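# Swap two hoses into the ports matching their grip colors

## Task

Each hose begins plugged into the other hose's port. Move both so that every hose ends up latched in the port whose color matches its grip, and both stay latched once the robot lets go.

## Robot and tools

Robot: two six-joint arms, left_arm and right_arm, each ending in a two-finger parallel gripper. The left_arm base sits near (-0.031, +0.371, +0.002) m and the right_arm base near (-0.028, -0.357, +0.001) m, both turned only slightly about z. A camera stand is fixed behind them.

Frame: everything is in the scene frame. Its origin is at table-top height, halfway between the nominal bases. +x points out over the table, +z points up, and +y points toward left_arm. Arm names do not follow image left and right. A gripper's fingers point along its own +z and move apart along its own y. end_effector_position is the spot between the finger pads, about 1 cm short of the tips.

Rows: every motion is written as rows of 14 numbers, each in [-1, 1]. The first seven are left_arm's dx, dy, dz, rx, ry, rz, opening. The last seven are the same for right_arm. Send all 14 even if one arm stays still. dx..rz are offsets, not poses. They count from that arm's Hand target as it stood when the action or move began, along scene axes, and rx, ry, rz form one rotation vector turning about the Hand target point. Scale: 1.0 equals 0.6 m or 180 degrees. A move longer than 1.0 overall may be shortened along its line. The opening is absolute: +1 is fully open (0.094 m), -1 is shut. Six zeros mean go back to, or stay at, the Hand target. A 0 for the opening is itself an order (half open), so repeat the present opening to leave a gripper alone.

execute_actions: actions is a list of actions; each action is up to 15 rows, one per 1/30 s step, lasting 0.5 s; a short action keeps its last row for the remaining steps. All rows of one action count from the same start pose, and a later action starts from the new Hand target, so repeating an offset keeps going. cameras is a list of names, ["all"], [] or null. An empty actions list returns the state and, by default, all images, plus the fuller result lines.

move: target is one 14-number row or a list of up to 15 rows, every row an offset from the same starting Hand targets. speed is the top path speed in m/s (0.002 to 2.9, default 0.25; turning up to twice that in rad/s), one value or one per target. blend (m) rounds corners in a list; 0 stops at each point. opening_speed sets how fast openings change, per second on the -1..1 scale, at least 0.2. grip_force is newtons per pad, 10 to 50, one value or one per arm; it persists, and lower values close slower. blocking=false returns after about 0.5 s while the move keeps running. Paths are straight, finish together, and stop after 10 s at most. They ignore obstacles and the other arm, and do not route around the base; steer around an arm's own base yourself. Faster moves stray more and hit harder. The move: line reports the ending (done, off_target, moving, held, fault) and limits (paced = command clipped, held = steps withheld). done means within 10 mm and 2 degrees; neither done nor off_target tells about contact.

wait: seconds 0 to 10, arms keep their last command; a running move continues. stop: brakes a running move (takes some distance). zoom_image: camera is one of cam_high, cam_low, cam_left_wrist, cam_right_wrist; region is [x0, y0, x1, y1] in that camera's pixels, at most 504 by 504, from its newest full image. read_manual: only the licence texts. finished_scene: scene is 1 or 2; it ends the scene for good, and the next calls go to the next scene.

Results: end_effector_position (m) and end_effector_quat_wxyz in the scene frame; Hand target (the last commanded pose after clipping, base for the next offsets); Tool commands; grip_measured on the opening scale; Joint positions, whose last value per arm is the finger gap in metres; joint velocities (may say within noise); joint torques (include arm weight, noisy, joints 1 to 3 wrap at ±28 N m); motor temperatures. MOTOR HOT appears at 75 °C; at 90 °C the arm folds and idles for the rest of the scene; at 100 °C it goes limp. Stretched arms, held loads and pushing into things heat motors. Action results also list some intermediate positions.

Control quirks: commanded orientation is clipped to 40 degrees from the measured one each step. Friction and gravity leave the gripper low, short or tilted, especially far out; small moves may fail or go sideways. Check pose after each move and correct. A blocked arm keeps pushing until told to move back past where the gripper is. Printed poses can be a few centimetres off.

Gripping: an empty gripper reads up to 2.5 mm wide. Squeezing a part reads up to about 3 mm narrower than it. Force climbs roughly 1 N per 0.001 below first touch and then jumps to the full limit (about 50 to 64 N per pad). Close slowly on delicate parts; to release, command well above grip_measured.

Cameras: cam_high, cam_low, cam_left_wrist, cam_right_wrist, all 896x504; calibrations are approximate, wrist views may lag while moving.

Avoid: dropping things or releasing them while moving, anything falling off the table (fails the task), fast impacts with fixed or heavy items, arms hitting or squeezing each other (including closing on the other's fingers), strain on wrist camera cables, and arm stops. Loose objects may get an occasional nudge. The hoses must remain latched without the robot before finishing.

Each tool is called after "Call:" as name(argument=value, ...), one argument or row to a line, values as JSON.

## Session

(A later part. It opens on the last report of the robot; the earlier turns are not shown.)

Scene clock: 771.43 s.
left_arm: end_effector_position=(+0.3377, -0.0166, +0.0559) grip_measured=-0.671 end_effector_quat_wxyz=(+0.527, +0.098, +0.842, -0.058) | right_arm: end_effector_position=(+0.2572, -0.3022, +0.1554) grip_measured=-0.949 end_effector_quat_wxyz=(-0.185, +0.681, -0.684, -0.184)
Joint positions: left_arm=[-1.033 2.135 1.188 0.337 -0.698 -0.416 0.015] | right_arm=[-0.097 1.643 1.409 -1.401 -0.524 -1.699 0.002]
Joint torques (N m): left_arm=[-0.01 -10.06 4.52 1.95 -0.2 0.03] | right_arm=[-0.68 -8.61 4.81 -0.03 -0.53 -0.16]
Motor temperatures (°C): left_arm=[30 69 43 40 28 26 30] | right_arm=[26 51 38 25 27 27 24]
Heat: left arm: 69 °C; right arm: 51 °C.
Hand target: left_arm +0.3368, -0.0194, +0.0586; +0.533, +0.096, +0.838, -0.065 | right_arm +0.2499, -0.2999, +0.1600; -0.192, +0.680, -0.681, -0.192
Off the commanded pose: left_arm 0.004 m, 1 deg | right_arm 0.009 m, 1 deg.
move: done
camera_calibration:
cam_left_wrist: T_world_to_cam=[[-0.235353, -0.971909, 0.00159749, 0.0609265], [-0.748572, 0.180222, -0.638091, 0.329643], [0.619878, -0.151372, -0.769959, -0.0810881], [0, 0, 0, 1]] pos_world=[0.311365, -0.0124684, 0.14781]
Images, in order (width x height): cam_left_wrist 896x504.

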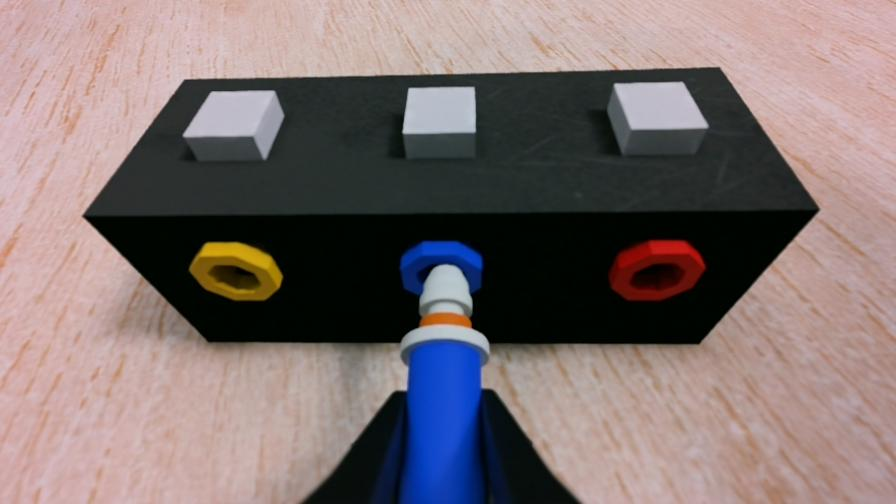

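Call:
move(
  target=[0.0255, -0.0033, 0.01, 0, 0, 0, -0.85, 0, 0, 0, 0, 0, 0, -0.95],
  speed=0.04,
  cameras=["cam_left_wrist"],
)

Call:
zoom_image(
  camera="cam_left_wrist",
  region=[380, 220, 510, 380],
)

Scene clock: 788.13 s.
left_arm: end_effector_position=(+0.3435, -0.0145, +0.0534) grip_measured=-0.671 end_effector_quat_wxyz=(+0.524, +0.100, +0.844, -0.055) | right_arm: end_effector_position=(+0.2572, -0.3022, +0.1554) grip_measured=-0.949 end_effector_quat_wxyz=(-0.185, +0.681, -0.684, -0.184)
Joint positions: left_arm=[-1.018 2.143 1.197 0.334 -0.684 -0.405 0.015] | right_arm=[-0.097 1.643 1.409 -1.401 -0.524 -1.699 0.002]
Joint torques (N m): left_arm=[1.28 -9.84 7.56 1.77 -0.1 0.13] | right_arm=[-0.66 -8.62 4.79 -0.03 -0.54 -0.16]
Motor temperatures (°C): left_arm=[29 67 43 40 28 26 30] | right_arm=[26 51 38 25 27 27 24]
Heat: left arm: 67 °C; right arm: 51 °C.
Hand target: left_arm +0.3521, -0.0213, +0.0646; +0.533, +0.096, +0.838, -0.065 | right_arm +0.2499, -0.2999, +0.1600; -0.192, +0.680, -0.681, -0.192
Off the commanded pose: left_arm 0.016 m, 2 deg | right_arm 0.009 m, 1 deg.
move: off_target (left_arm)
camera_calibration:
cam_left_wrist: T_world_to_cam=[[-0.236822, -0.971544, -0.00424903, 0.0652261], [-0.752257, 0.186133, -0.632032, 0.333039], [0.614838, -0.146483, -0.774931, -0.0842121], [0, 0, 0, 1]] pos_world=[0.317754, -0.0109551, 0.14551]
Images, in order (width x height): cam_left_wrist 896x504.

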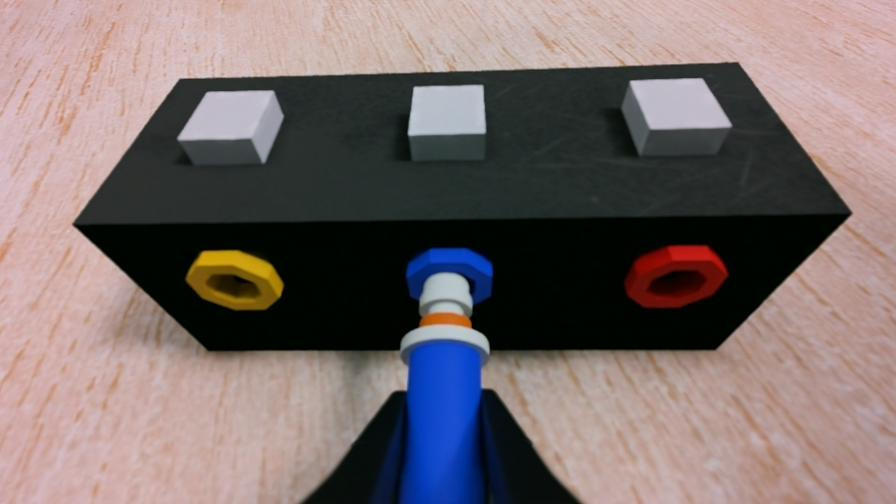

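Scaled by 3.150.

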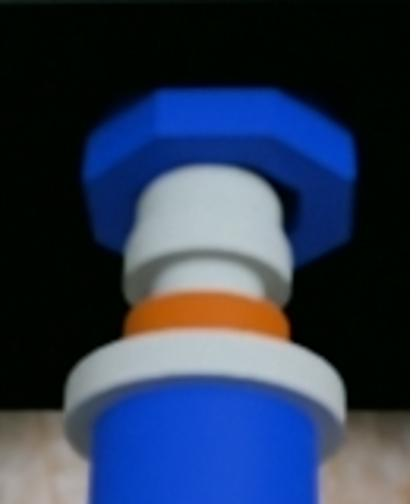

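Call:
move(
  target=[0.0325, -0.0085, -0.005, 0, 0, 0, -0.85, 0, 0, 0, 0, 0, 0, -0.95],
  speed=0.04,
  cameras=["cam_left_wrist"],
)

Call:
zoom_image(
  camera="cam_left_wrist",
  region=[380, 220, 510, 380],
)

Scene clock: 793.23 s.
left_arm: end_effector_position=(+0.3504, -0.0173, +0.0522) grip_measured=-0.671 end_effector_quat_wxyz=(+0.520, +0.108, +0.846, -0.044) | right_arm: end_effector_position=(+0.2572, -0.3022, +0.1554) grip_measured=-0.949 end_effector_quat_wxyz=(-0.185, +0.681, -0.684, -0.184)
Joint positions: left_arm=[-1.01 2.165 1.244 0.293 -0.683 -0.387 0.015] | right_arm=[-0.097 1.643 1.409 -1.401 -0.524 -1.699 0.002]
Joint torques (N m): left_arm=[3.49 -8.14 8.96 2.11 0.19 0.17] | right_arm=[-0.68 -8.59 4.81 -0.03 -0.53 -0.17]
Motor temperatures (°C): left_arm=[29 67 43 40 28 26 30] | right_arm=[26 51 38 25 27 27 24]
Heat: left arm: 67 °C; right arm: 51 °C.
Hand target: left_arm +0.3716, -0.0265, +0.0617; +0.533, +0.096, +0.838, -0.065 | right_arm +0.2499, -0.2999, +0.1600; -0.192, +0.680, -0.681, -0.192
Off the commanded pose: left_arm 0.025 m, 3 deg | right_arm 0.009 m, 1 deg.
move: off_target (left_arm)
camera_calibration:
cam_left_wrist: T_world_to_cam=[[-0.237376, -0.97094, -0.0304715, 0.065681], [-0.755783, 0.204299, -0.622136, 0.339071], [0.610282, -0.124651, -0.782316, -0.0874824], [0, 0, 0, 1]] pos_world=[0.325244, -0.0164043, 0.144511]
Images, in order (width x height): cam_left_wrist 896x504.

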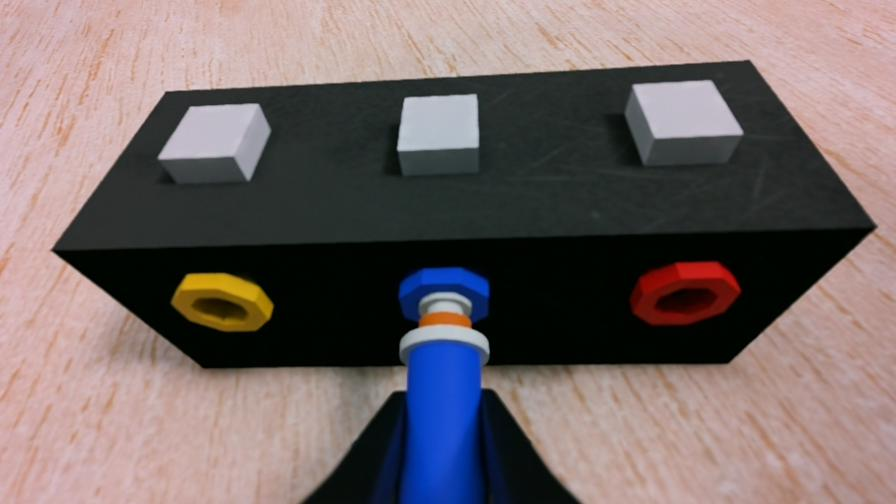

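Scaled by 3.150.

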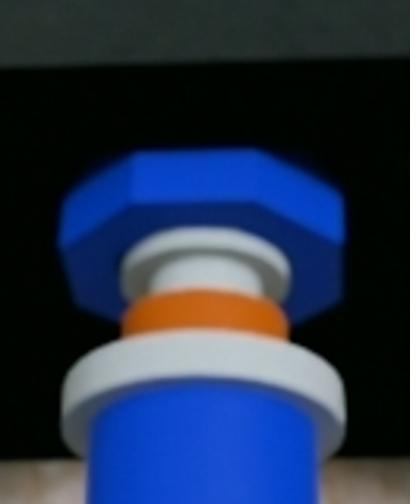

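Call:
move(
  target=[0.0325, -0.0078, 0.003, 0, 0, 0, -0.85, 0, 0, 0, 0, 0, 0, -0.95],
  speed=0.04,
  cameras=["cam_left_wrist"],
)

Call:
zoom_image(
  camera="cam_left_wrist",
  region=[380, 220, 510, 380],
)

Scene clock: 797.20 s.
left_arm: end_effector_position=(+0.3556, -0.0189, +0.0525) grip_measured=-0.671 end_effector_quat_wxyz=(+0.514, +0.117, +0.849, -0.023) | right_arm: end_effector_position=(+0.2572, -0.3022, +0.1554) grip_measured=-0.949 end_effector_quat_wxyz=(-0.185, +0.681, -0.684, -0.184)
Joint positions: left_arm=[-1.006 2.183 1.297 0.228 -0.695 -0.368 0.015] | right_arm=[-0.097 1.643 1.409 -1.401 -0.524 -1.699 0.002]
Joint torques (N m): left_arm=[6 -7.43 9.88 2.47 0.58 0.2] | right_arm=[-0.66 -8.59 4.81 -0.03 -0.53 -0.16]
Motor temperatures (°C): left_arm=[30 67 44 41 28 26 30] | right_arm=[26 51 38 25 27 27 24]
Heat: left arm: 67 °C; right arm: 51 °C.
Hand target: left_arm +0.3912, -0.0312, +0.0635; +0.533, +0.095, +0.838, -0.065 | right_arm +0.2499, -0.2999, +0.1600; -0.192, +0.680, -0.681, -0.192
Off the commanded pose: left_arm 0.039 m, 6 deg | right_arm 0.009 m, 1 deg.
move: off_target (left_arm)
camera_calibration:
cam_left_wrist: T_world_to_cam=[[-0.233108, -0.969689, -0.0732397, 0.0661343], [-0.760875, 0.228774, -0.607233, 0.344978], [0.605582, -0.0858247, -0.791141, -0.0877334], [0, 0, 0, 1]] pos_world=[0.331032, -0.0223221, 0.144916]
Images, in order (width x height): cam_left_wrist 896x504.

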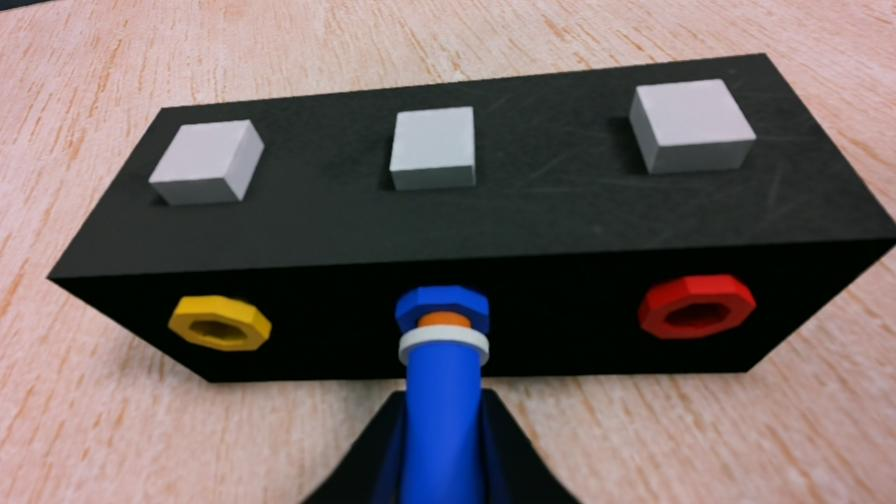

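Scaled by 3.150.

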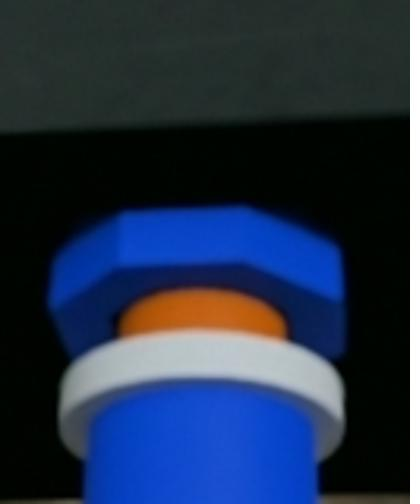

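Call:
move(
  target=[0.035, -0.012, 0.002, 0, 0, 0, -0.85, 0, 0, 0, 0, 0, 0, -0.95],
  speed=0.04,
  cameras=["cam_left_wrist"],
)

Call:
zoom_image(
  camera="cam_left_wrist",
  region=[380, 220, 510, 380],
)

Scene clock: 804.20 s.
left_arm: end_effector_position=(+0.3613, -0.0197, +0.0521) grip_measured=-0.671 end_effector_quat_wxyz=(+0.499, +0.134, +0.856, -0.002) | right_arm: end_effector_position=(+0.2572, -0.3022, +0.1554) grip_measured=-0.949 end_effector_quat_wxyz=(-0.185, +0.681, -0.684, -0.184)
Joint positions: left_arm=[-0.997 2.199 1.364 0.127 -0.691 -0.348 0.015] | right_arm=[-0.097 1.643 1.409 -1.401 -0.524 -1.699 0.002]
Joint torques (N m): left_arm=[7.64 -6.28 10.73 3.03 0.74 0.18] | right_arm=[-0.66 -8.62 4.82 -0.03 -0.54 -0.17]
Motor temperatures (°C): left_arm=[30 66 45 42 28 26 30] | right_arm=[26 51 38 25 27 27 24]
Heat: left arm: 66 °C; right arm: 51 °C.
Hand target: left_arm +0.4122, -0.0383, +0.0645; +0.533, +0.096, +0.838, -0.065 | right_arm +0.2499, -0.2999, +0.1600; -0.192, +0.680, -0.681, -0.192
Off the commanded pose: left_arm 0.056 m, 10 deg | right_arm 0.009 m, 1 deg.
move: off_target (left_arm)
camera_calibration:
cam_left_wrist: T_world_to_cam=[[-0.239843, -0.963037, -0.122619, 0.071824], [-0.775654, 0.266049, -0.572345, 0.353458], [0.583812, -0.0421631, -0.810793, -0.0818709], [0, 0, 0, 1]] pos_world=[0.339185, -0.02832, 0.144726]
Images, in order (width x height): cam_left_wrist 896x504.

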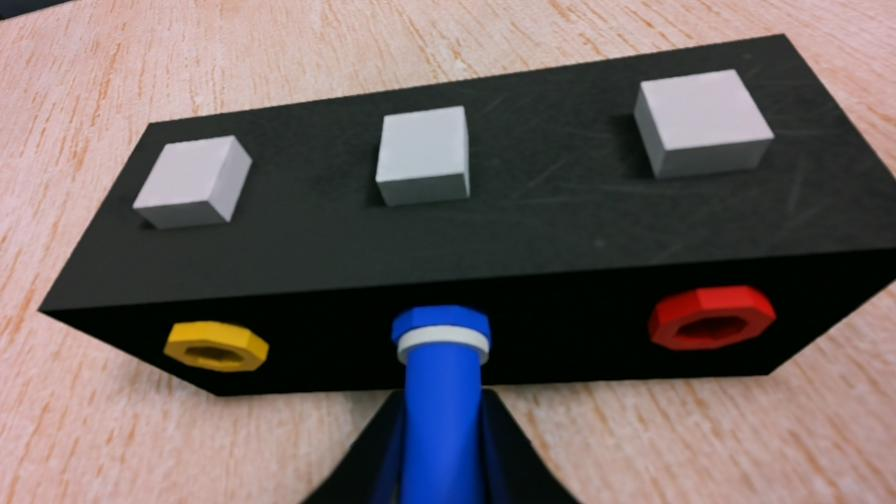

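Scaled by 3.150.

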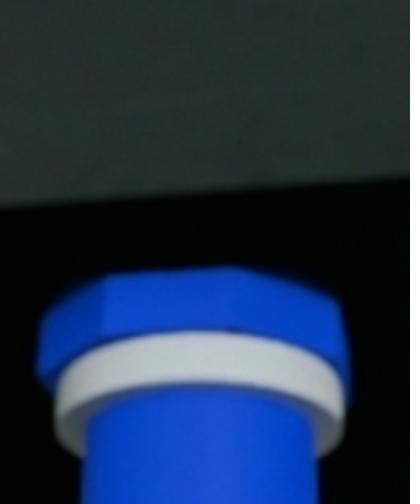

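Call:
move(
  target=[-0.0917, 0.027, -0.018, 0, 0, 0, -0.85, 0, 0, 0, 0, 0, 0, -0.95],
  speed=0.08,
  cameras=["cam_left_wrist"],
)

Call:
zoom_image(
  camera="cam_left_wrist",
  region=[380, 220, 510, 380],
)

Scene clock: 808.37 s.
left_arm: end_effector_position=(+0.3588, -0.0199, +0.0509) grip_measured=-0.671 end_effector_quat_wxyz=(+0.535, +0.102, +0.838, -0.045) | right_arm: end_effector_position=(+0.2572, -0.3022, +0.1554) grip_measured=-0.949 end_effector_quat_wxyz=(-0.185, +0.681, -0.684, -0.184)
Joint positions: left_arm=[-1.003 2.199 1.254 0.359 -0.695 -0.365 0.015] | right_arm=[-0.097 1.643 1.409 -1.401 -0.524 -1.699 0.002]
Joint torques (N m): left_arm=[0.59 -11.58 4.01 1.85 0.13 -0.2] | right_arm=[-0.68 -8.61 4.81 -0.04 -0.54 -0.17]
Motor temperatures (°C): left_arm=[30 65 45 43 28 26 30] | right_arm=[26 51 38 25 27 27 24]
Heat: left arm: 65 °C; right arm: 51 °C.
Hand target: left_arm +0.3571, -0.0222, +0.0538; +0.533, +0.096, +0.838, -0.065 | right_arm +0.2499, -0.2999, +0.1600; -0.192, +0.680, -0.681, -0.192
Off the commanded pose: left_arm 0.004 m, 2 deg | right_arm 0.009 m, 1 deg.
move: done
camera_calibration:
cam_left_wrist: T_world_to_cam=[[-0.228792, -0.973132, -0.0258331, 0.0616542], [-0.735994, 0.190286, -0.649695, 0.339159], [0.637155, -0.129632, -0.759756, -0.104807], [0, 0, 0, 1]] pos_world=[0.330503, -0.0181259, 0.142316]
Images, in order (width x height): cam_left_wrist 896x504.

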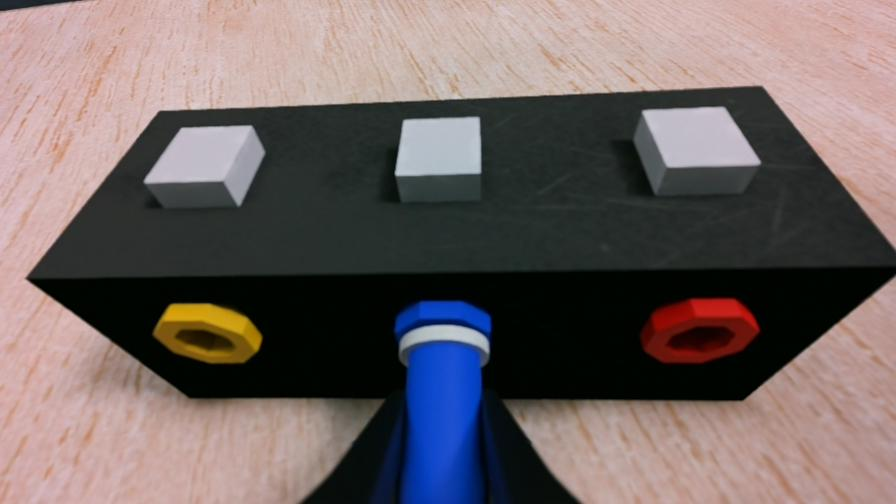

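Scaled by 3.150.

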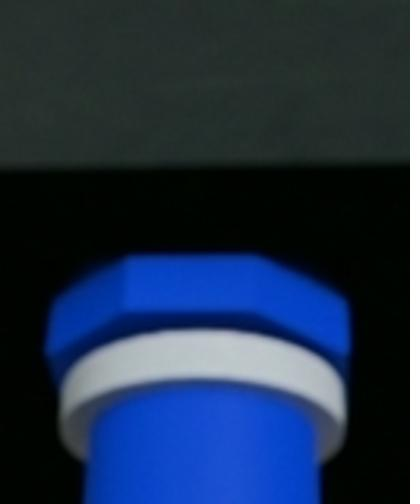

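Call:
move(
  target=[-0.0333, 0.008, 0.0, 0, 0, 0, -0.85, 0, 0, 0, 0, 0, 0, -0.95],
  speed=0.06,
  cameras=["cam_left_wrist"],
)

Call:
zoom_image(
  camera="cam_left_wrist",
  region=[380, 220, 510, 380],
)

Scene clock: 813.60 s.
left_arm: end_effector_position=(+0.3548, -0.0226, +0.0506) grip_measured=-0.671 end_effector_quat_wxyz=(+0.544, +0.092, +0.831, -0.074) | right_arm: end_effector_position=(+0.2572, -0.3022, +0.1554) grip_measured=-0.949 end_effector_quat_wxyz=(-0.185, +0.681, -0.684, -0.184)
Joint positions: left_arm=[-1.006 2.197 1.206 0.458 -0.675 -0.378 0.015] | right_arm=[-0.097 1.643 1.409 -1.401 -0.524 -1.699 0.002]
Joint torques (N m): left_arm=[-2.17 -14.35 2.14 1.18 -0.4 -0.25] | right_arm=[-0.68 -8.59 4.82 -0.03 -0.54 -0.17]
Motor temperatures (°C): left_arm=[30 68 44 42 28 26 30] | right_arm=[26 51 38 25 27 27 24]
Heat: left arm: 68 °C; right arm: 51 °C.
Hand target: left_arm +0.3371, -0.0174, +0.0538; +0.533, +0.096, +0.838, -0.065 | right_arm +0.2499, -0.2999, +0.1600; -0.192, +0.680, -0.681, -0.192
Off the commanded pose: left_arm 0.019 m, 2 deg | right_arm 0.009 m, 1 deg.
move: off_target (left_arm)
camera_calibration:
cam_left_wrist: T_world_to_cam=[[-0.244321, -0.96923, 0.0300025, 0.0609625], [-0.722001, 0.161172, -0.672858, 0.331982], [0.647318, -0.186055, -0.739163, -0.108676], [0, 0, 0, 1]] pos_world=[0.324934, -0.0146392, 0.141218]
Images, in order (width x height): cam_left_wrist 896x504.

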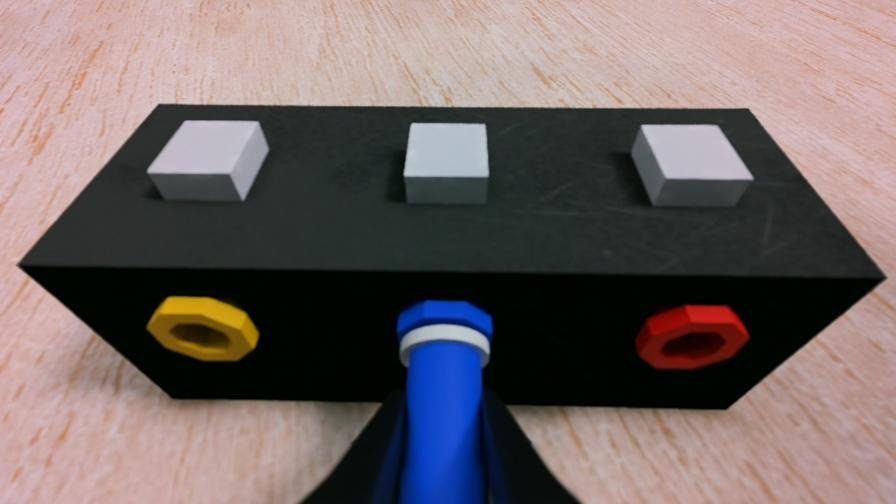

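Scaled by 3.150.

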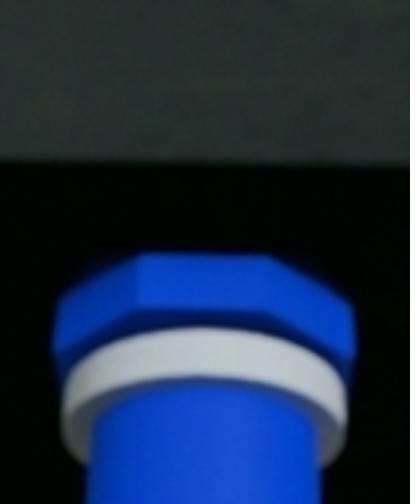

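Call:
move(
  target=[
    [0.0325, -0.008, 0, 0, 0, 0, -0.85, 0, 0, 0, 0, 0, 0, -0.95],
    [0.0325, -0.008, 0, 0, 0, 0, -0.2, 0, 0, 0, 0, 0, 0, -0.95],
  ],
  speed=0.06,
  cameras=["cam_left_wrist"],
)

Scene clock: 829.70 s.
left_arm: end_effector_position=(+0.3541, -0.0198, +0.0454) grip_measured=-0.202 end_effector_quat_wxyz=(+0.532, +0.101, +0.838, -0.059) | right_arm: end_effector_position=(+0.2572, -0.3022, +0.1554) grip_measured=-0.949 end_effector_quat_wxyz=(-0.185, +0.681, -0.684, -0.184)
Joint positions: left_arm=[-1.005 2.197 1.221 0.399 -0.676 -0.378 0.037] | right_arm=[-0.097 1.643 1.409 -1.401 -0.524 -1.699 0.002]
Joint torques (N m): left_arm=[0.75 -11.41 6.24 1.51 -0.1 -0.07] | right_arm=[-0.68 -8.58 4.81 -0.03 -0.53 -0.16]
Motor temperatures (°C): left_arm=[30 76 43 39 28 26 30] | right_arm=[26 51 38 25 27 27 24]
Heat: left arm: 76 °C; right arm: 51 °C. Fold the left arm in close to its base, or ease its load, before you think long.
Hand target: left_arm +0.3565, -0.0222, +0.0537; +0.533, +0.096, +0.838, -0.065 | right_arm +0.2499, -0.2999, +0.1600; -0.192, +0.680, -0.681, -0.192
Off the commanded pose: left_arm 0.009 m, 1 deg | right_arm 0.009 m, 1 deg.
MOTOR HOT: joint 2 (shoulder) of the left arm reports 76 °C; the controller's stop level is 90 °C. To cool a motor, set the load down, stop pushing, or move to a pose that needs little force.
move: done
camera_calibration:
cam_left_wrist: T_world_to_cam=[[-0.241844, -0.970315, -0.000754682, 0.064148], [-0.738218, 0.1845, -0.64884, 0.332692], [0.629719, -0.156361, -0.760924, -0.103821], [0, 0, 0, 1]] pos_world=[0.326491, -0.0153714, 0.136913]
Images, in order (width x height): cam_left_wrist 896x504.

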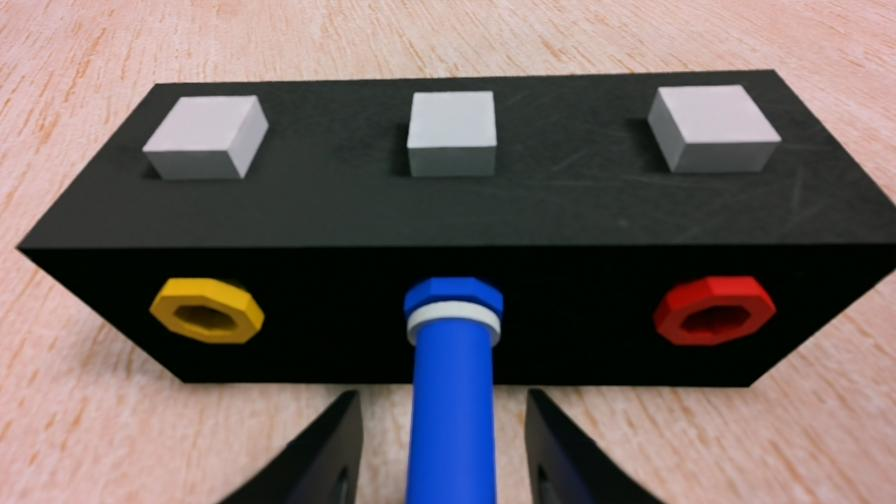

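Call:
move(
  target=[
    [-0.0667, 0.0167, 0.1167, 0, 0, 0, -0.2, 0, 0, 0, 0, 0, 0, -0.95],
    [-0.2442, 0.2537, 0.14, 0, 0, 0, -0.2, 0, 0, 0, 0, 0, 0, -0.95],
    [-0.2442, 0.2537, 0.1, 0, 0, 0, -0.2, 0, 0, 0, 0, 0, 0, -0.95],
  ],
  speed=0.18,
  blend=[0.02, 0, 0],
  cameras=["all"],
)

Scene clock: 838.60 s.
left_arm: end_effector_position=(+0.2110, +0.1315, +0.1125) grip_measured=-0.202 end_effector_quat_wxyz=(+0.528, +0.102, +0.841, -0.059) | right_arm: end_effector_position=(+0.2572, -0.3022, +0.1554) grip_measured=-0.949 end_effector_quat_wxyz=(-0.185, +0.681, -0.684, -0.184)
Joint positions: left_arm=[-1.17 1.31 0.502 0.128 -0.803 -0.516 0.037] | right_arm=[-0.097 1.643 1.409 -1.401 -0.524 -1.699 0.002]
Joint torques (N m): left_arm=[-0.38 -3.58 4.82 1.78 -0.36 -0.09] | right_arm=[-0.69 -8.59 4.79 -0.03 -0.53 -0.17]
Motor temperatures (°C): left_arm=[30 75 43 39 28 26 30] | right_arm=[26 51 38 25 27 27 24]
Heat: left arm: 75 °C; right arm: 51 °C. Fold the left arm in close to its base, or ease its load, before you think long.
Hand target: left_arm +0.2100, +0.1300, +0.1137; +0.533, +0.096, +0.838, -0.065 | right_arm +0.2499, -0.2999, +0.1600; -0.192, +0.680, -0.681, -0.192
Off the commanded pose: left_arm 0.002 m, 1 deg | right_arm 0.009 m, 1 deg.
MOTOR HOT: still on. Joint 2 (shoulder) of the left arm reports 75 °C.
move: done
camera_calibration:
cam_left_wrist: T_world_to_cam=[[-0.243656, -0.969861, -0.00148304, 0.176773], [-0.744842, 0.188104, -0.640177, 0.24261], [0.621162, -0.154878, -0.768226, 0.0634391], [0, 0, 0, 1]] pos_world=[0.184372, 0.135634, 0.204311]
cam_right_wrist: T_world_to_cam=[[0.999996, -0.00264143, 0.000923995, -0.256856], [-0.00252658, -0.994182, -0.107681, -0.244695], [0.00120305, 0.107678, -0.994185, 0.275568], [0, 0, 0, 1]] pos_world=[0.255906, -0.273623, 0.247854]

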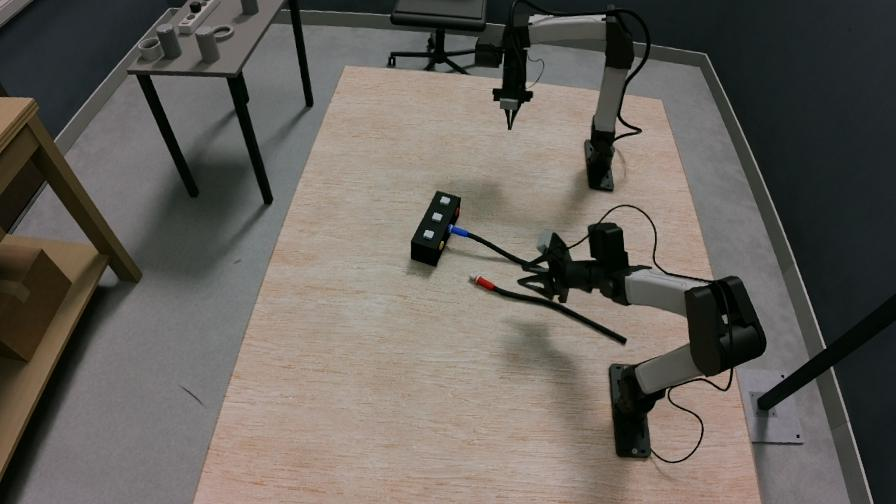

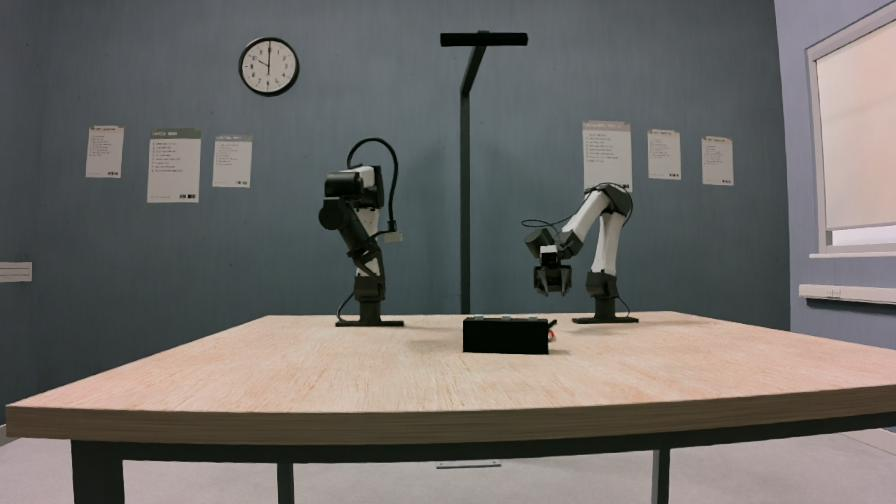

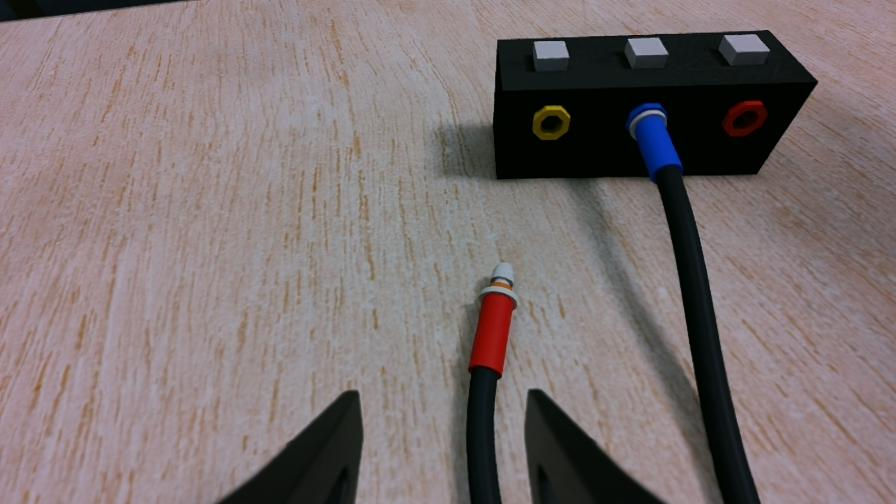

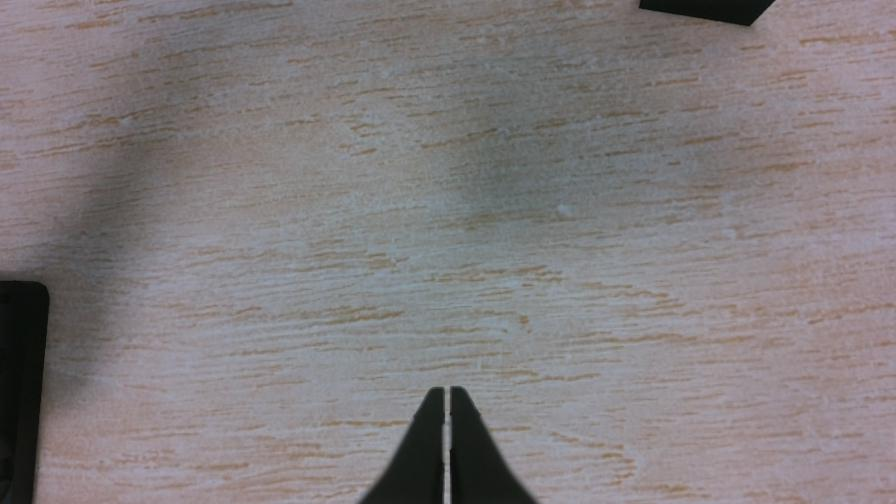

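Call:
wait(
  seconds=10,
)

Call:
wait(
  seconds=10,
)

Scene clock: 863.17 s.
left_arm: end_effector_position=(+0.2110, +0.1315, +0.1125) grip_measured=-0.202 end_effector_quat_wxyz=(+0.528, +0.102, +0.841, -0.059) | right_arm: end_effector_position=(+0.2572, -0.3022, +0.1554) grip_measured=-0.949 end_effector_quat_wxyz=(-0.185, +0.681, -0.684, -0.184)
Joint positions: left_arm=[-1.17 1.31 0.502 0.129 -0.803 -0.516 0.037] | right_arm=[-0.097 1.643 1.409 -1.401 -0.524 -1.699 0.002]
Joint torques (N m): left_arm=[-0.38 -3.58 4.82 1.79 -0.36 -0.09] | right_arm=[-0.68 -8.62 4.79 -0.03 -0.53 -0.17]
Motor temperatures (°C): left_arm=[30 62 43 40 28 26 29] | right_arm=[26 51 38 25 27 27 24]
Heat: left arm: 62 °C; right arm: 51 °C.
Hand target: left_arm +0.2100, +0.1300, +0.1137; +0.533, +0.096, +0.838, -0.065 | right_arm +0.2499, -0.2999, +0.1600; -0.192, +0.680, -0.681, -0.192
Tool commands: left_gripper/opening=-0.2 right_gripper/opening=-0.95
Off the commanded pose: left_arm 0.002 m, 1 deg | right_arm 0.009 m, 1 deg.
MOTOR HOT: cleared for the motors of the left arm.
wait: 10.00 s; at rest from the start

Scene clock: 873.17 s.
left_arm: end_effector_position=(+0.2110, +0.1315, +0.1125) grip_measured=-0.202 end_effector_quat_wxyz=(+0.528, +0.102, +0.841, -0.059) | right_arm: end_effector_position=(+0.2572, -0.3022, +0.1554) grip_measured=-0.949 end_effector_quat_wxyz=(-0.185, +0.681, -0.684, -0.184)
Joint positions: left_arm=[-1.17 1.31 0.502 0.129 -0.803 -0.516 0.037] | right_arm=[-0.097 1.643 1.409 -1.401 -0.524 -1.699 0.002]
Joint torques (N m): left_arm=[-0.38 -3.59 4.82 1.79 -0.36 -0.09] | right_arm=[-0.66 -8.61 4.82 -0.03 -0.53 -0.17]
Motor temperatures (°C): left_arm=[30 59 42 40 28 26 29] | right_arm=[26 51 38 25 27 27 24]
Heat: left arm: 59 °C; right arm: 51 °C.
Hand target: left_arm +0.2100, +0.1300, +0.1137; +0.533, +0.096, +0.838, -0.065 | right_arm +0.2499, -0.2999, +0.1600; -0.192, +0.680, -0.681, -0.192
Tool commands: left_gripper/opening=-0.2 right_gripper/opening=-0.95
Off the commanded pose: left_arm 0.002 m, 1 deg | right_arm 0.009 m, 1 deg.
wait: 10.00 s; at rest by 0.17 s

Call:
move(
  target=[0.126, -0.071, -0.085, 0.034, 0.0882, -0.072, -0.15, 0, 0, 0, 0, 0, 0, -0.95],
  speed=0.12,
  cameras=["cam_left_wrist"],
)

Scene clock: 879.33 s.
left_arm: end_effector_position=(+0.2776, +0.0948, +0.0528) grip_measured=-0.152 end_effector_quat_wxyz=(+0.386, +0.207, +0.895, -0.084) | right_arm: end_effector_position=(+0.2572, -0.3022, +0.1554) grip_measured=-0.949 end_effector_quat_wxyz=(-0.185, +0.681, -0.684, -0.184)
Joint positions: left_arm=[-0.865 1.657 0.766 0.09 -0.295 -0.28 0.04] | right_arm=[-0.097 1.643 1.409 -1.401 -0.524 -1.699 0.002]
Joint torques (N m): left_arm=[1.13 -6.04 7.6 1.65 0.05 0.13] | right_arm=[-0.66 -8.61 4.81 -0.03 -0.54 -0.17]
Motor temperatures (°C): left_arm=[30 58 43 40 28 26 29] | right_arm=[26 51 38 25 27 27 24]
Heat: left arm: 58 °C; right arm: 51 °C.
Hand target: left_arm +0.2857, +0.0874, +0.0627; +0.396, +0.208, +0.890, -0.092 | right_arm +0.2499, -0.2999, +0.1600; -0.192, +0.680, -0.681, -0.192
Off the commanded pose: left_arm 0.015 m, 2 deg | right_arm 0.009 m, 1 deg.
move: off_target (left_arm)
camera_calibration:
cam_left_wrist: T_world_to_cam=[[-0.441743, -0.897141, 0.00125994, 0.205219], [-0.830522, 0.408409, -0.378728, 0.25], [0.339257, -0.168347, -0.925507, 0.0583711], [0, 0, 0, 1]] pos_world=[0.278482, 0.0918348, 0.148446]
Images, in order (width x height): cam_left_wrist 896x504.

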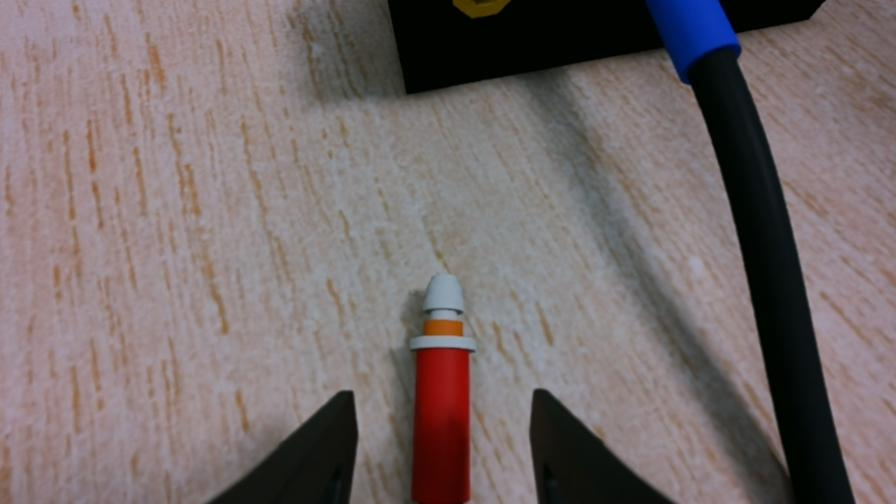

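Call:
move(
  target=[-0.0012, 0.0043, -0.075, 0, 0, 0, -0.15, 0, 0, 0, 0, 0, 0, -0.95],
  speed=0.06,
  cameras=["cam_left_wrist"],
)

Scene clock: 886.17 s.
left_arm: end_effector_position=(+0.2839, +0.0892, +0.0195) grip_measured=-0.152 end_effector_quat_wxyz=(+0.394, +0.204, +0.892, -0.090) | right_arm: end_effector_position=(+0.2572, -0.3022, +0.1554) grip_measured=-0.949 end_effector_quat_wxyz=(-0.185, +0.681, -0.684, -0.184)
Joint positions: left_arm=[-0.861 1.785 0.724 0.282 -0.292 -0.277 0.04] | right_arm=[-0.097 1.643 1.409 -1.401 -0.524 -1.699 0.002]
Joint torques (N m): left_arm=[1.18 -6.48 3.89 1.85 0.05 0.13] | right_arm=[-0.66 -8.59 4.82 -0.04 -0.53 -0.16]
Motor temperatures (°C): left_arm=[30 57 43 40 28 26 29] | right_arm=[26 51 38 25 27 27 24]
Heat: left arm: 57 °C; right arm: 51 °C.
Hand target: left_arm +0.2850, +0.0901, +0.0177; +0.396, +0.208, +0.890, -0.092 | right_arm +0.2499, -0.2999, +0.1600; -0.192, +0.680, -0.681, -0.192
Off the commanded pose: left_arm 0.002 m, 1 deg | right_arm 0.009 m, 1 deg.
move: done
camera_calibration:
cam_left_wrist: T_world_to_cam=[[-0.442108, -0.896913, 0.00937608, 0.203016], [-0.825081, 0.402556, -0.396472, 0.244218], [0.351826, -0.183019, -0.917999, 0.0220226], [0, 0, 0, 1]] pos_world=[0.283507, 0.0878071, 0.115139]
Images, in order (width x height): cam_left_wrist 896x504.

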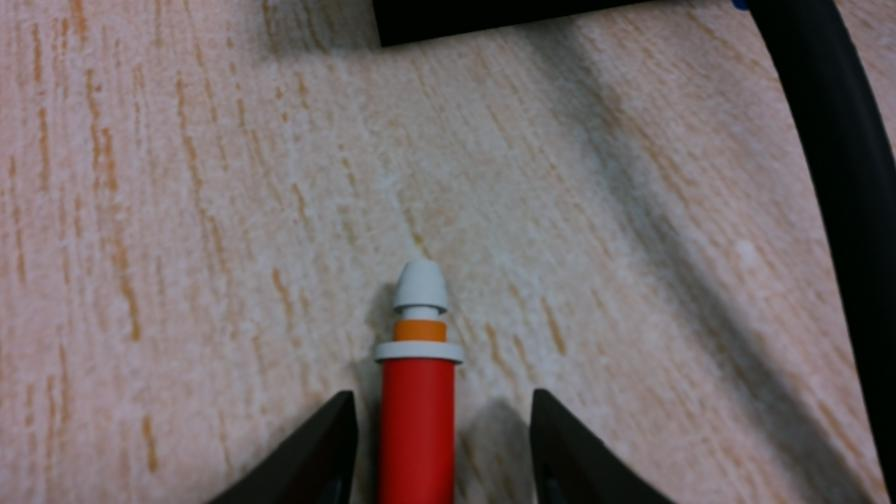

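Call:
move(
  target=[
    [0.004, 0.0085, -0.0035, 0, 0, 0, -0.15, 0, 0, 0, 0, 0, 0, -0.95],
    [0.004, 0.0085, -0.0035, 0, 0, 0, -0.85, 0, 0, 0, 0, 0, 0, -0.95],
  ],
  speed=0.05,
  opening_speed=0.4,
  cameras=["cam_left_wrist"],
)

Scene clock: 894.77 s.
left_arm: end_effector_position=(+0.2862, +0.0937, +0.0178) grip_measured=-0.668 end_effector_quat_wxyz=(+0.395, +0.205, +0.891, -0.091) | right_arm: end_effector_position=(+0.2572, -0.3022, +0.1554) grip_measured=-0.949 end_effector_quat_wxyz=(-0.185, +0.681, -0.684, -0.184)
Joint positions: left_arm=[-0.845 1.785 0.711 0.3 -0.28 -0.264 0.016] | right_arm=[-0.097 1.643 1.409 -1.401 -0.524 -1.699 0.002]
Joint torques (N m): left_arm=[1.25 -6.38 3.85 1.85 0.06 0.13] | right_arm=[-0.68 -8.61 4.82 -0.03 -0.54 -0.16]
Motor temperatures (°C): left_arm=[30 57 42 39 28 26 28] | right_arm=[26 51 38 25 27 27 24]
Heat: left arm: 57 °C; right arm: 51 °C.
Hand target: left_arm +0.2874, +0.0952, +0.0156; +0.396, +0.208, +0.890, -0.092 | right_arm +0.2499, -0.2999, +0.1600; -0.192, +0.680, -0.681, -0.192
Off the commanded pose: left_arm 0.003 m, 0 deg | right_arm 0.009 m, 1 deg.
move: done
camera_calibration:
cam_left_wrist: T_world_to_cam=[[-0.443096, -0.896416, 0.0102303, 0.208358], [-0.824257, 0.402888, -0.397846, 0.243399], [0.352514, -0.184716, -0.917395, 0.0205303], [0, 0, 0, 1]] pos_world=[0.285708, 0.0925049, 0.113538]
Images, in order (width x height): cam_left_wrist 896x504.

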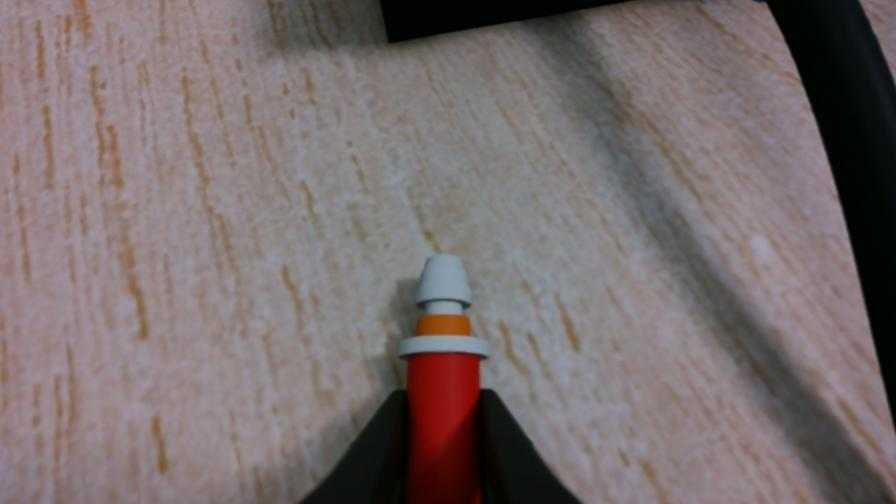

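Call:
move(
  target=[
    [-0.0207, -0.0253, 0.1907, 0, 0, 0.037, -0.85, 0, 0, 0, 0, 0, 0, -0.95],
    [-0.004, -0.267, 0.1907, 0, 0, 0.0739, -0.85, 0, 0, 0, 0, 0, 0, -0.95],
    [0.0043, -0.2703, 0.084, 0, 0, 0.0739, -0.85, 0, 0, 0, 0, 0, 0, -0.95],
  ],
  speed=0.15,
  blend=[0.03, 0.0, 0],
  cameras=["cam_left_wrist", "cam_high"],
)

Scene clock: 912.13 s.
left_arm: end_effector_position=(+0.2850, -0.0659, +0.0588) grip_measured=-0.668 end_effector_quat_wxyz=(+0.393, +0.115, +0.911, -0.037) | right_arm: end_effector_position=(+0.2572, -0.3022, +0.1554) grip_measured=-0.949 end_effector_quat_wxyz=(-0.185, +0.681, -0.684, -0.184)
Joint positions: left_arm=[-1.144 2.202 1.607 -0.403 -0.612 -0.697 0.016] | right_arm=[-0.097 1.643 1.409 -1.401 -0.524 -1.699 0.002]
Joint torques (N m): left_arm=[0.95 -11.81 5.3 1.52 -0.37 -0.04] | right_arm=[-0.66 -8.59 4.81 -0.04 -0.53 -0.16]
Motor temperatures (°C): left_arm=[30 58 42 39 28 26 29] | right_arm=[26 50 38 25 27 27 24]
Heat: left arm: 58 °C; right arm: 50 °C.
Hand target: left_arm +0.2898, -0.0670, +0.0659; +0.404, +0.103, +0.908, -0.046 | right_arm +0.2499, -0.2999, +0.1600; -0.192, +0.680, -0.681, -0.192
Off the commanded pose: left_arm 0.009 m, 2 deg | right_arm 0.009 m, 1 deg.
move: done
camera_calibration:
cam_left_wrist: T_world_to_cam=[[-0.245186, -0.969393, -0.0126672, 0.00436565], [-0.896505, 0.231685, -0.377626, 0.331103], [0.369003, -0.0812322, -0.925872, 0.0316024], [0, 0, 0, 1]] pos_world=[0.286244, -0.0699123, 0.154348]
Images, in order (width x height): cam_high 896x504, cam_left_wrist 896x504.

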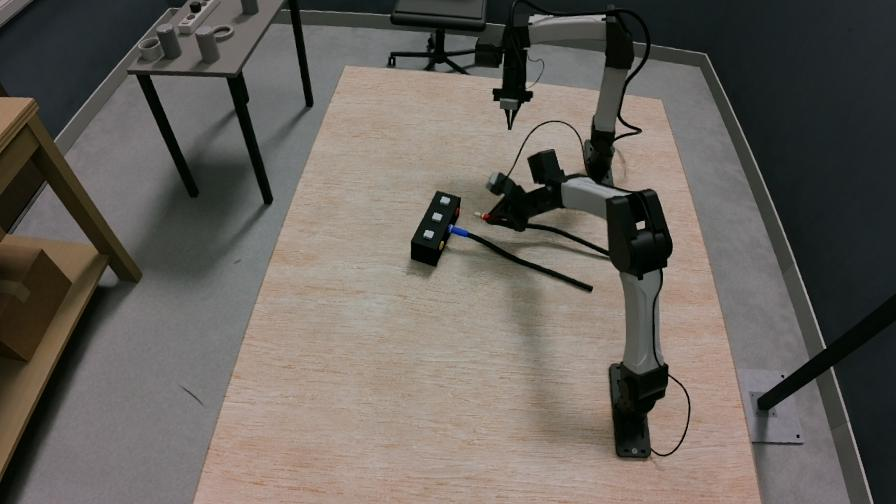

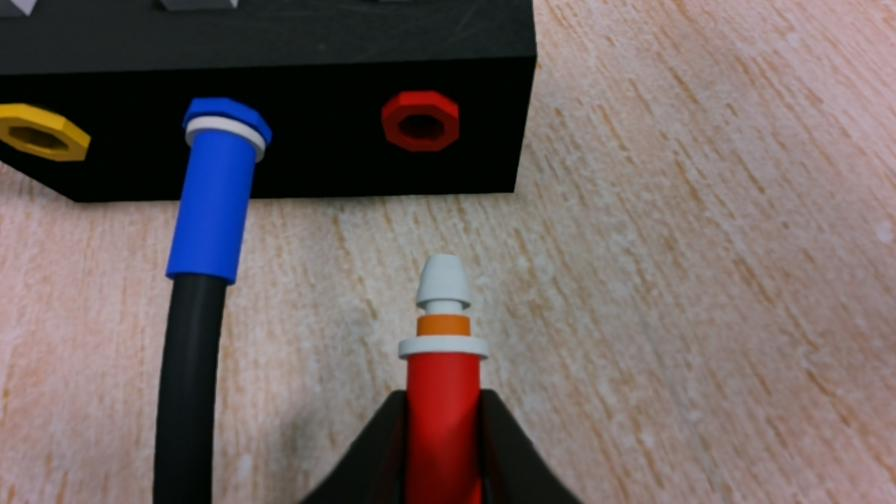

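Call:
move(
  target=[
    [0.0433, -0.0055, 0.0733, 0, 0, 0, -0.85, 0, 0, 0, 0, 0, 0, -0.95],
    [0.051, -0.0055, -0.0073, 0, 0, 0, -0.85, 0, 0, 0, 0, 0, 0, -0.95],
  ],
  speed=0.08,
  cameras=["cam_left_wrist"],
)

Call:
zoom_image(
  camera="cam_left_wrist",
  region=[380, 140, 510, 380],
)

Scene clock: 933.67 s.
left_arm: end_effector_position=(+0.3153, -0.0703, +0.0598) grip_measured=-0.668 end_effector_quat_wxyz=(+0.400, +0.105, +0.910, -0.040) | right_arm: end_effector_position=(+0.2572, -0.3022, +0.1554) grip_measured=-0.949 end_effector_quat_wxyz=(-0.185, +0.681, -0.684, -0.184)
Joint positions: left_arm=[-1.093 2.26 1.693 -0.391 -0.595 -0.658 0.016] | right_arm=[-0.097 1.643 1.409 -1.401 -0.524 -1.699 0.002]
Joint torques (N m): left_arm=[1.44 -11.74 5.18 1.57 -0.17 0.12] | right_arm=[-0.68 -8.59 4.82 -0.03 -0.54 -0.17]
Motor temperatures (°C): left_arm=[29 66 42 38 28 26 29] | right_arm=[26 50 37 25 27 27 24]
Heat: left arm: 66 °C; right arm: 50 °C.
Hand target: left_arm +0.3205, -0.0703, +0.0615; +0.404, +0.103, +0.908, -0.046 | right_arm +0.2499, -0.2999, +0.1600; -0.192, +0.680, -0.681, -0.192
Off the commanded pose: left_arm 0.005 m, 1 deg | right_arm 0.009 m, 1 deg.
move: done
camera_calibration:
cam_left_wrist: T_world_to_cam=[[-0.230318, -0.973115, -0.000786051, 0.0019161], [-0.895471, 0.212257, -0.391254, 0.358855], [0.380902, -0.0894088, -0.920283, 0.0163391], [0, 0, 0, 1]] pos_world=[0.315562, -0.072844, 0.155441]
Images, in order (width x height): cam_left_wrist 896x504.

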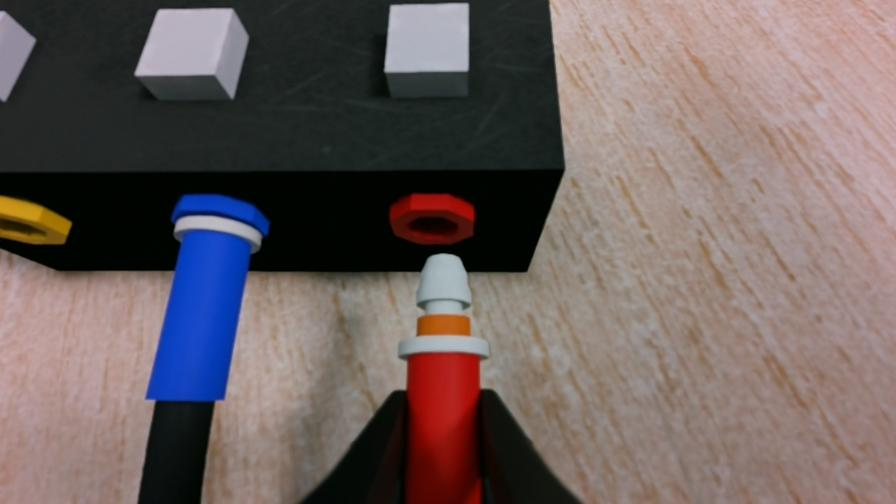

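Scaled by 2.100.

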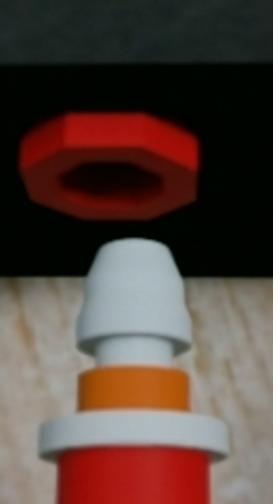

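Call:
move(
  target=[
    [0.0067, 0.0025, 0.07, 0, 0, 0, -0.85, 0, 0, 0, 0, 0, 0, -0.95],
    [0.0133, 0.0025, -0.0025, 0, 0, 0, -0.85, 0, 0, 0, 0, 0, 0, -0.95],
  ],
  speed=0.08,
  cameras=["cam_left_wrist"],
)

Call:
zoom_image(
  camera="cam_left_wrist",
  region=[380, 160, 510, 380],
)

Scene clock: 943.43 s.
left_arm: end_effector_position=(+0.3248, -0.0688, +0.0616) grip_measured=-0.668 end_effector_quat_wxyz=(+0.402, +0.102, +0.909, -0.042) | right_arm: end_effector_position=(+0.2572, -0.3022, +0.1554) grip_measured=-0.949 end_effector_quat_wxyz=(-0.185, +0.681, -0.684, -0.184)
Joint positions: left_arm=[-1.074 2.265 1.705 -0.382 -0.586 -0.642 0.016] | right_arm=[-0.097 1.643 1.409 -1.401 -0.524 -1.699 0.002]
Joint torques (N m): left_arm=[1.22 -11.45 5.04 1.58 -0.16 0.12] | right_arm=[-0.66 -8.59 4.81 -0.03 -0.53 -0.17]
Motor temperatures (°C): left_arm=[29 72 43 38 28 26 30] | right_arm=[26 50 37 25 27 27 24]
Heat: left arm: 72 °C; right arm: 50 °C.
Hand target: left_arm +0.3286, -0.0688, +0.0603; +0.404, +0.103, +0.908, -0.046 | right_arm +0.2499, -0.2999, +0.1600; -0.192, +0.680, -0.681, -0.192
Off the commanded pose: left_arm 0.004 m, 0 deg | right_arm 0.009 m, 1 deg.
move: done
camera_calibration:
cam_left_wrist: T_world_to_cam=[[-0.227617, -0.973742, 0.00422085, 0.00433817], [-0.894725, 0.207432, -0.395524, 0.367397], [0.384263, -0.0938045, -0.918446, 0.0131128], [0, 0, 0, 1]] pos_world=[0.324668, -0.0707554, 0.157339]
Images, in order (width x height): cam_left_wrist 896x504.

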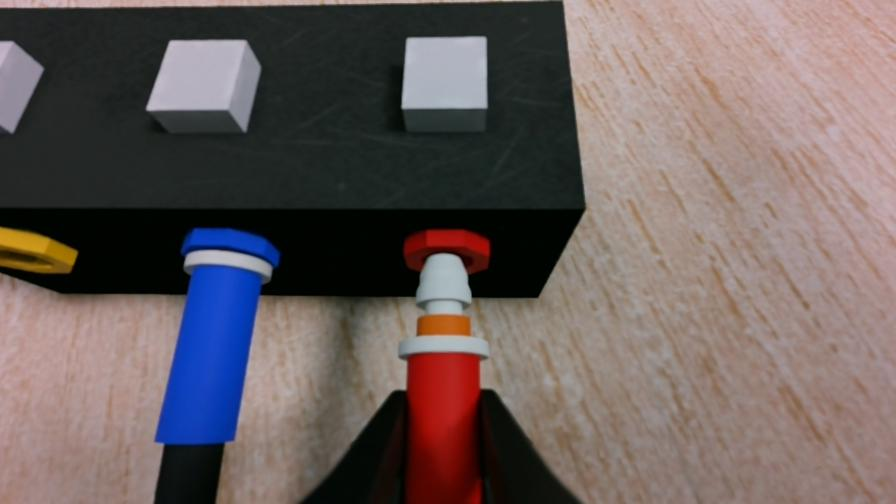

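Scaled by 2.291.

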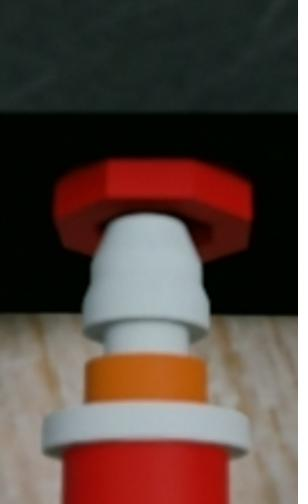

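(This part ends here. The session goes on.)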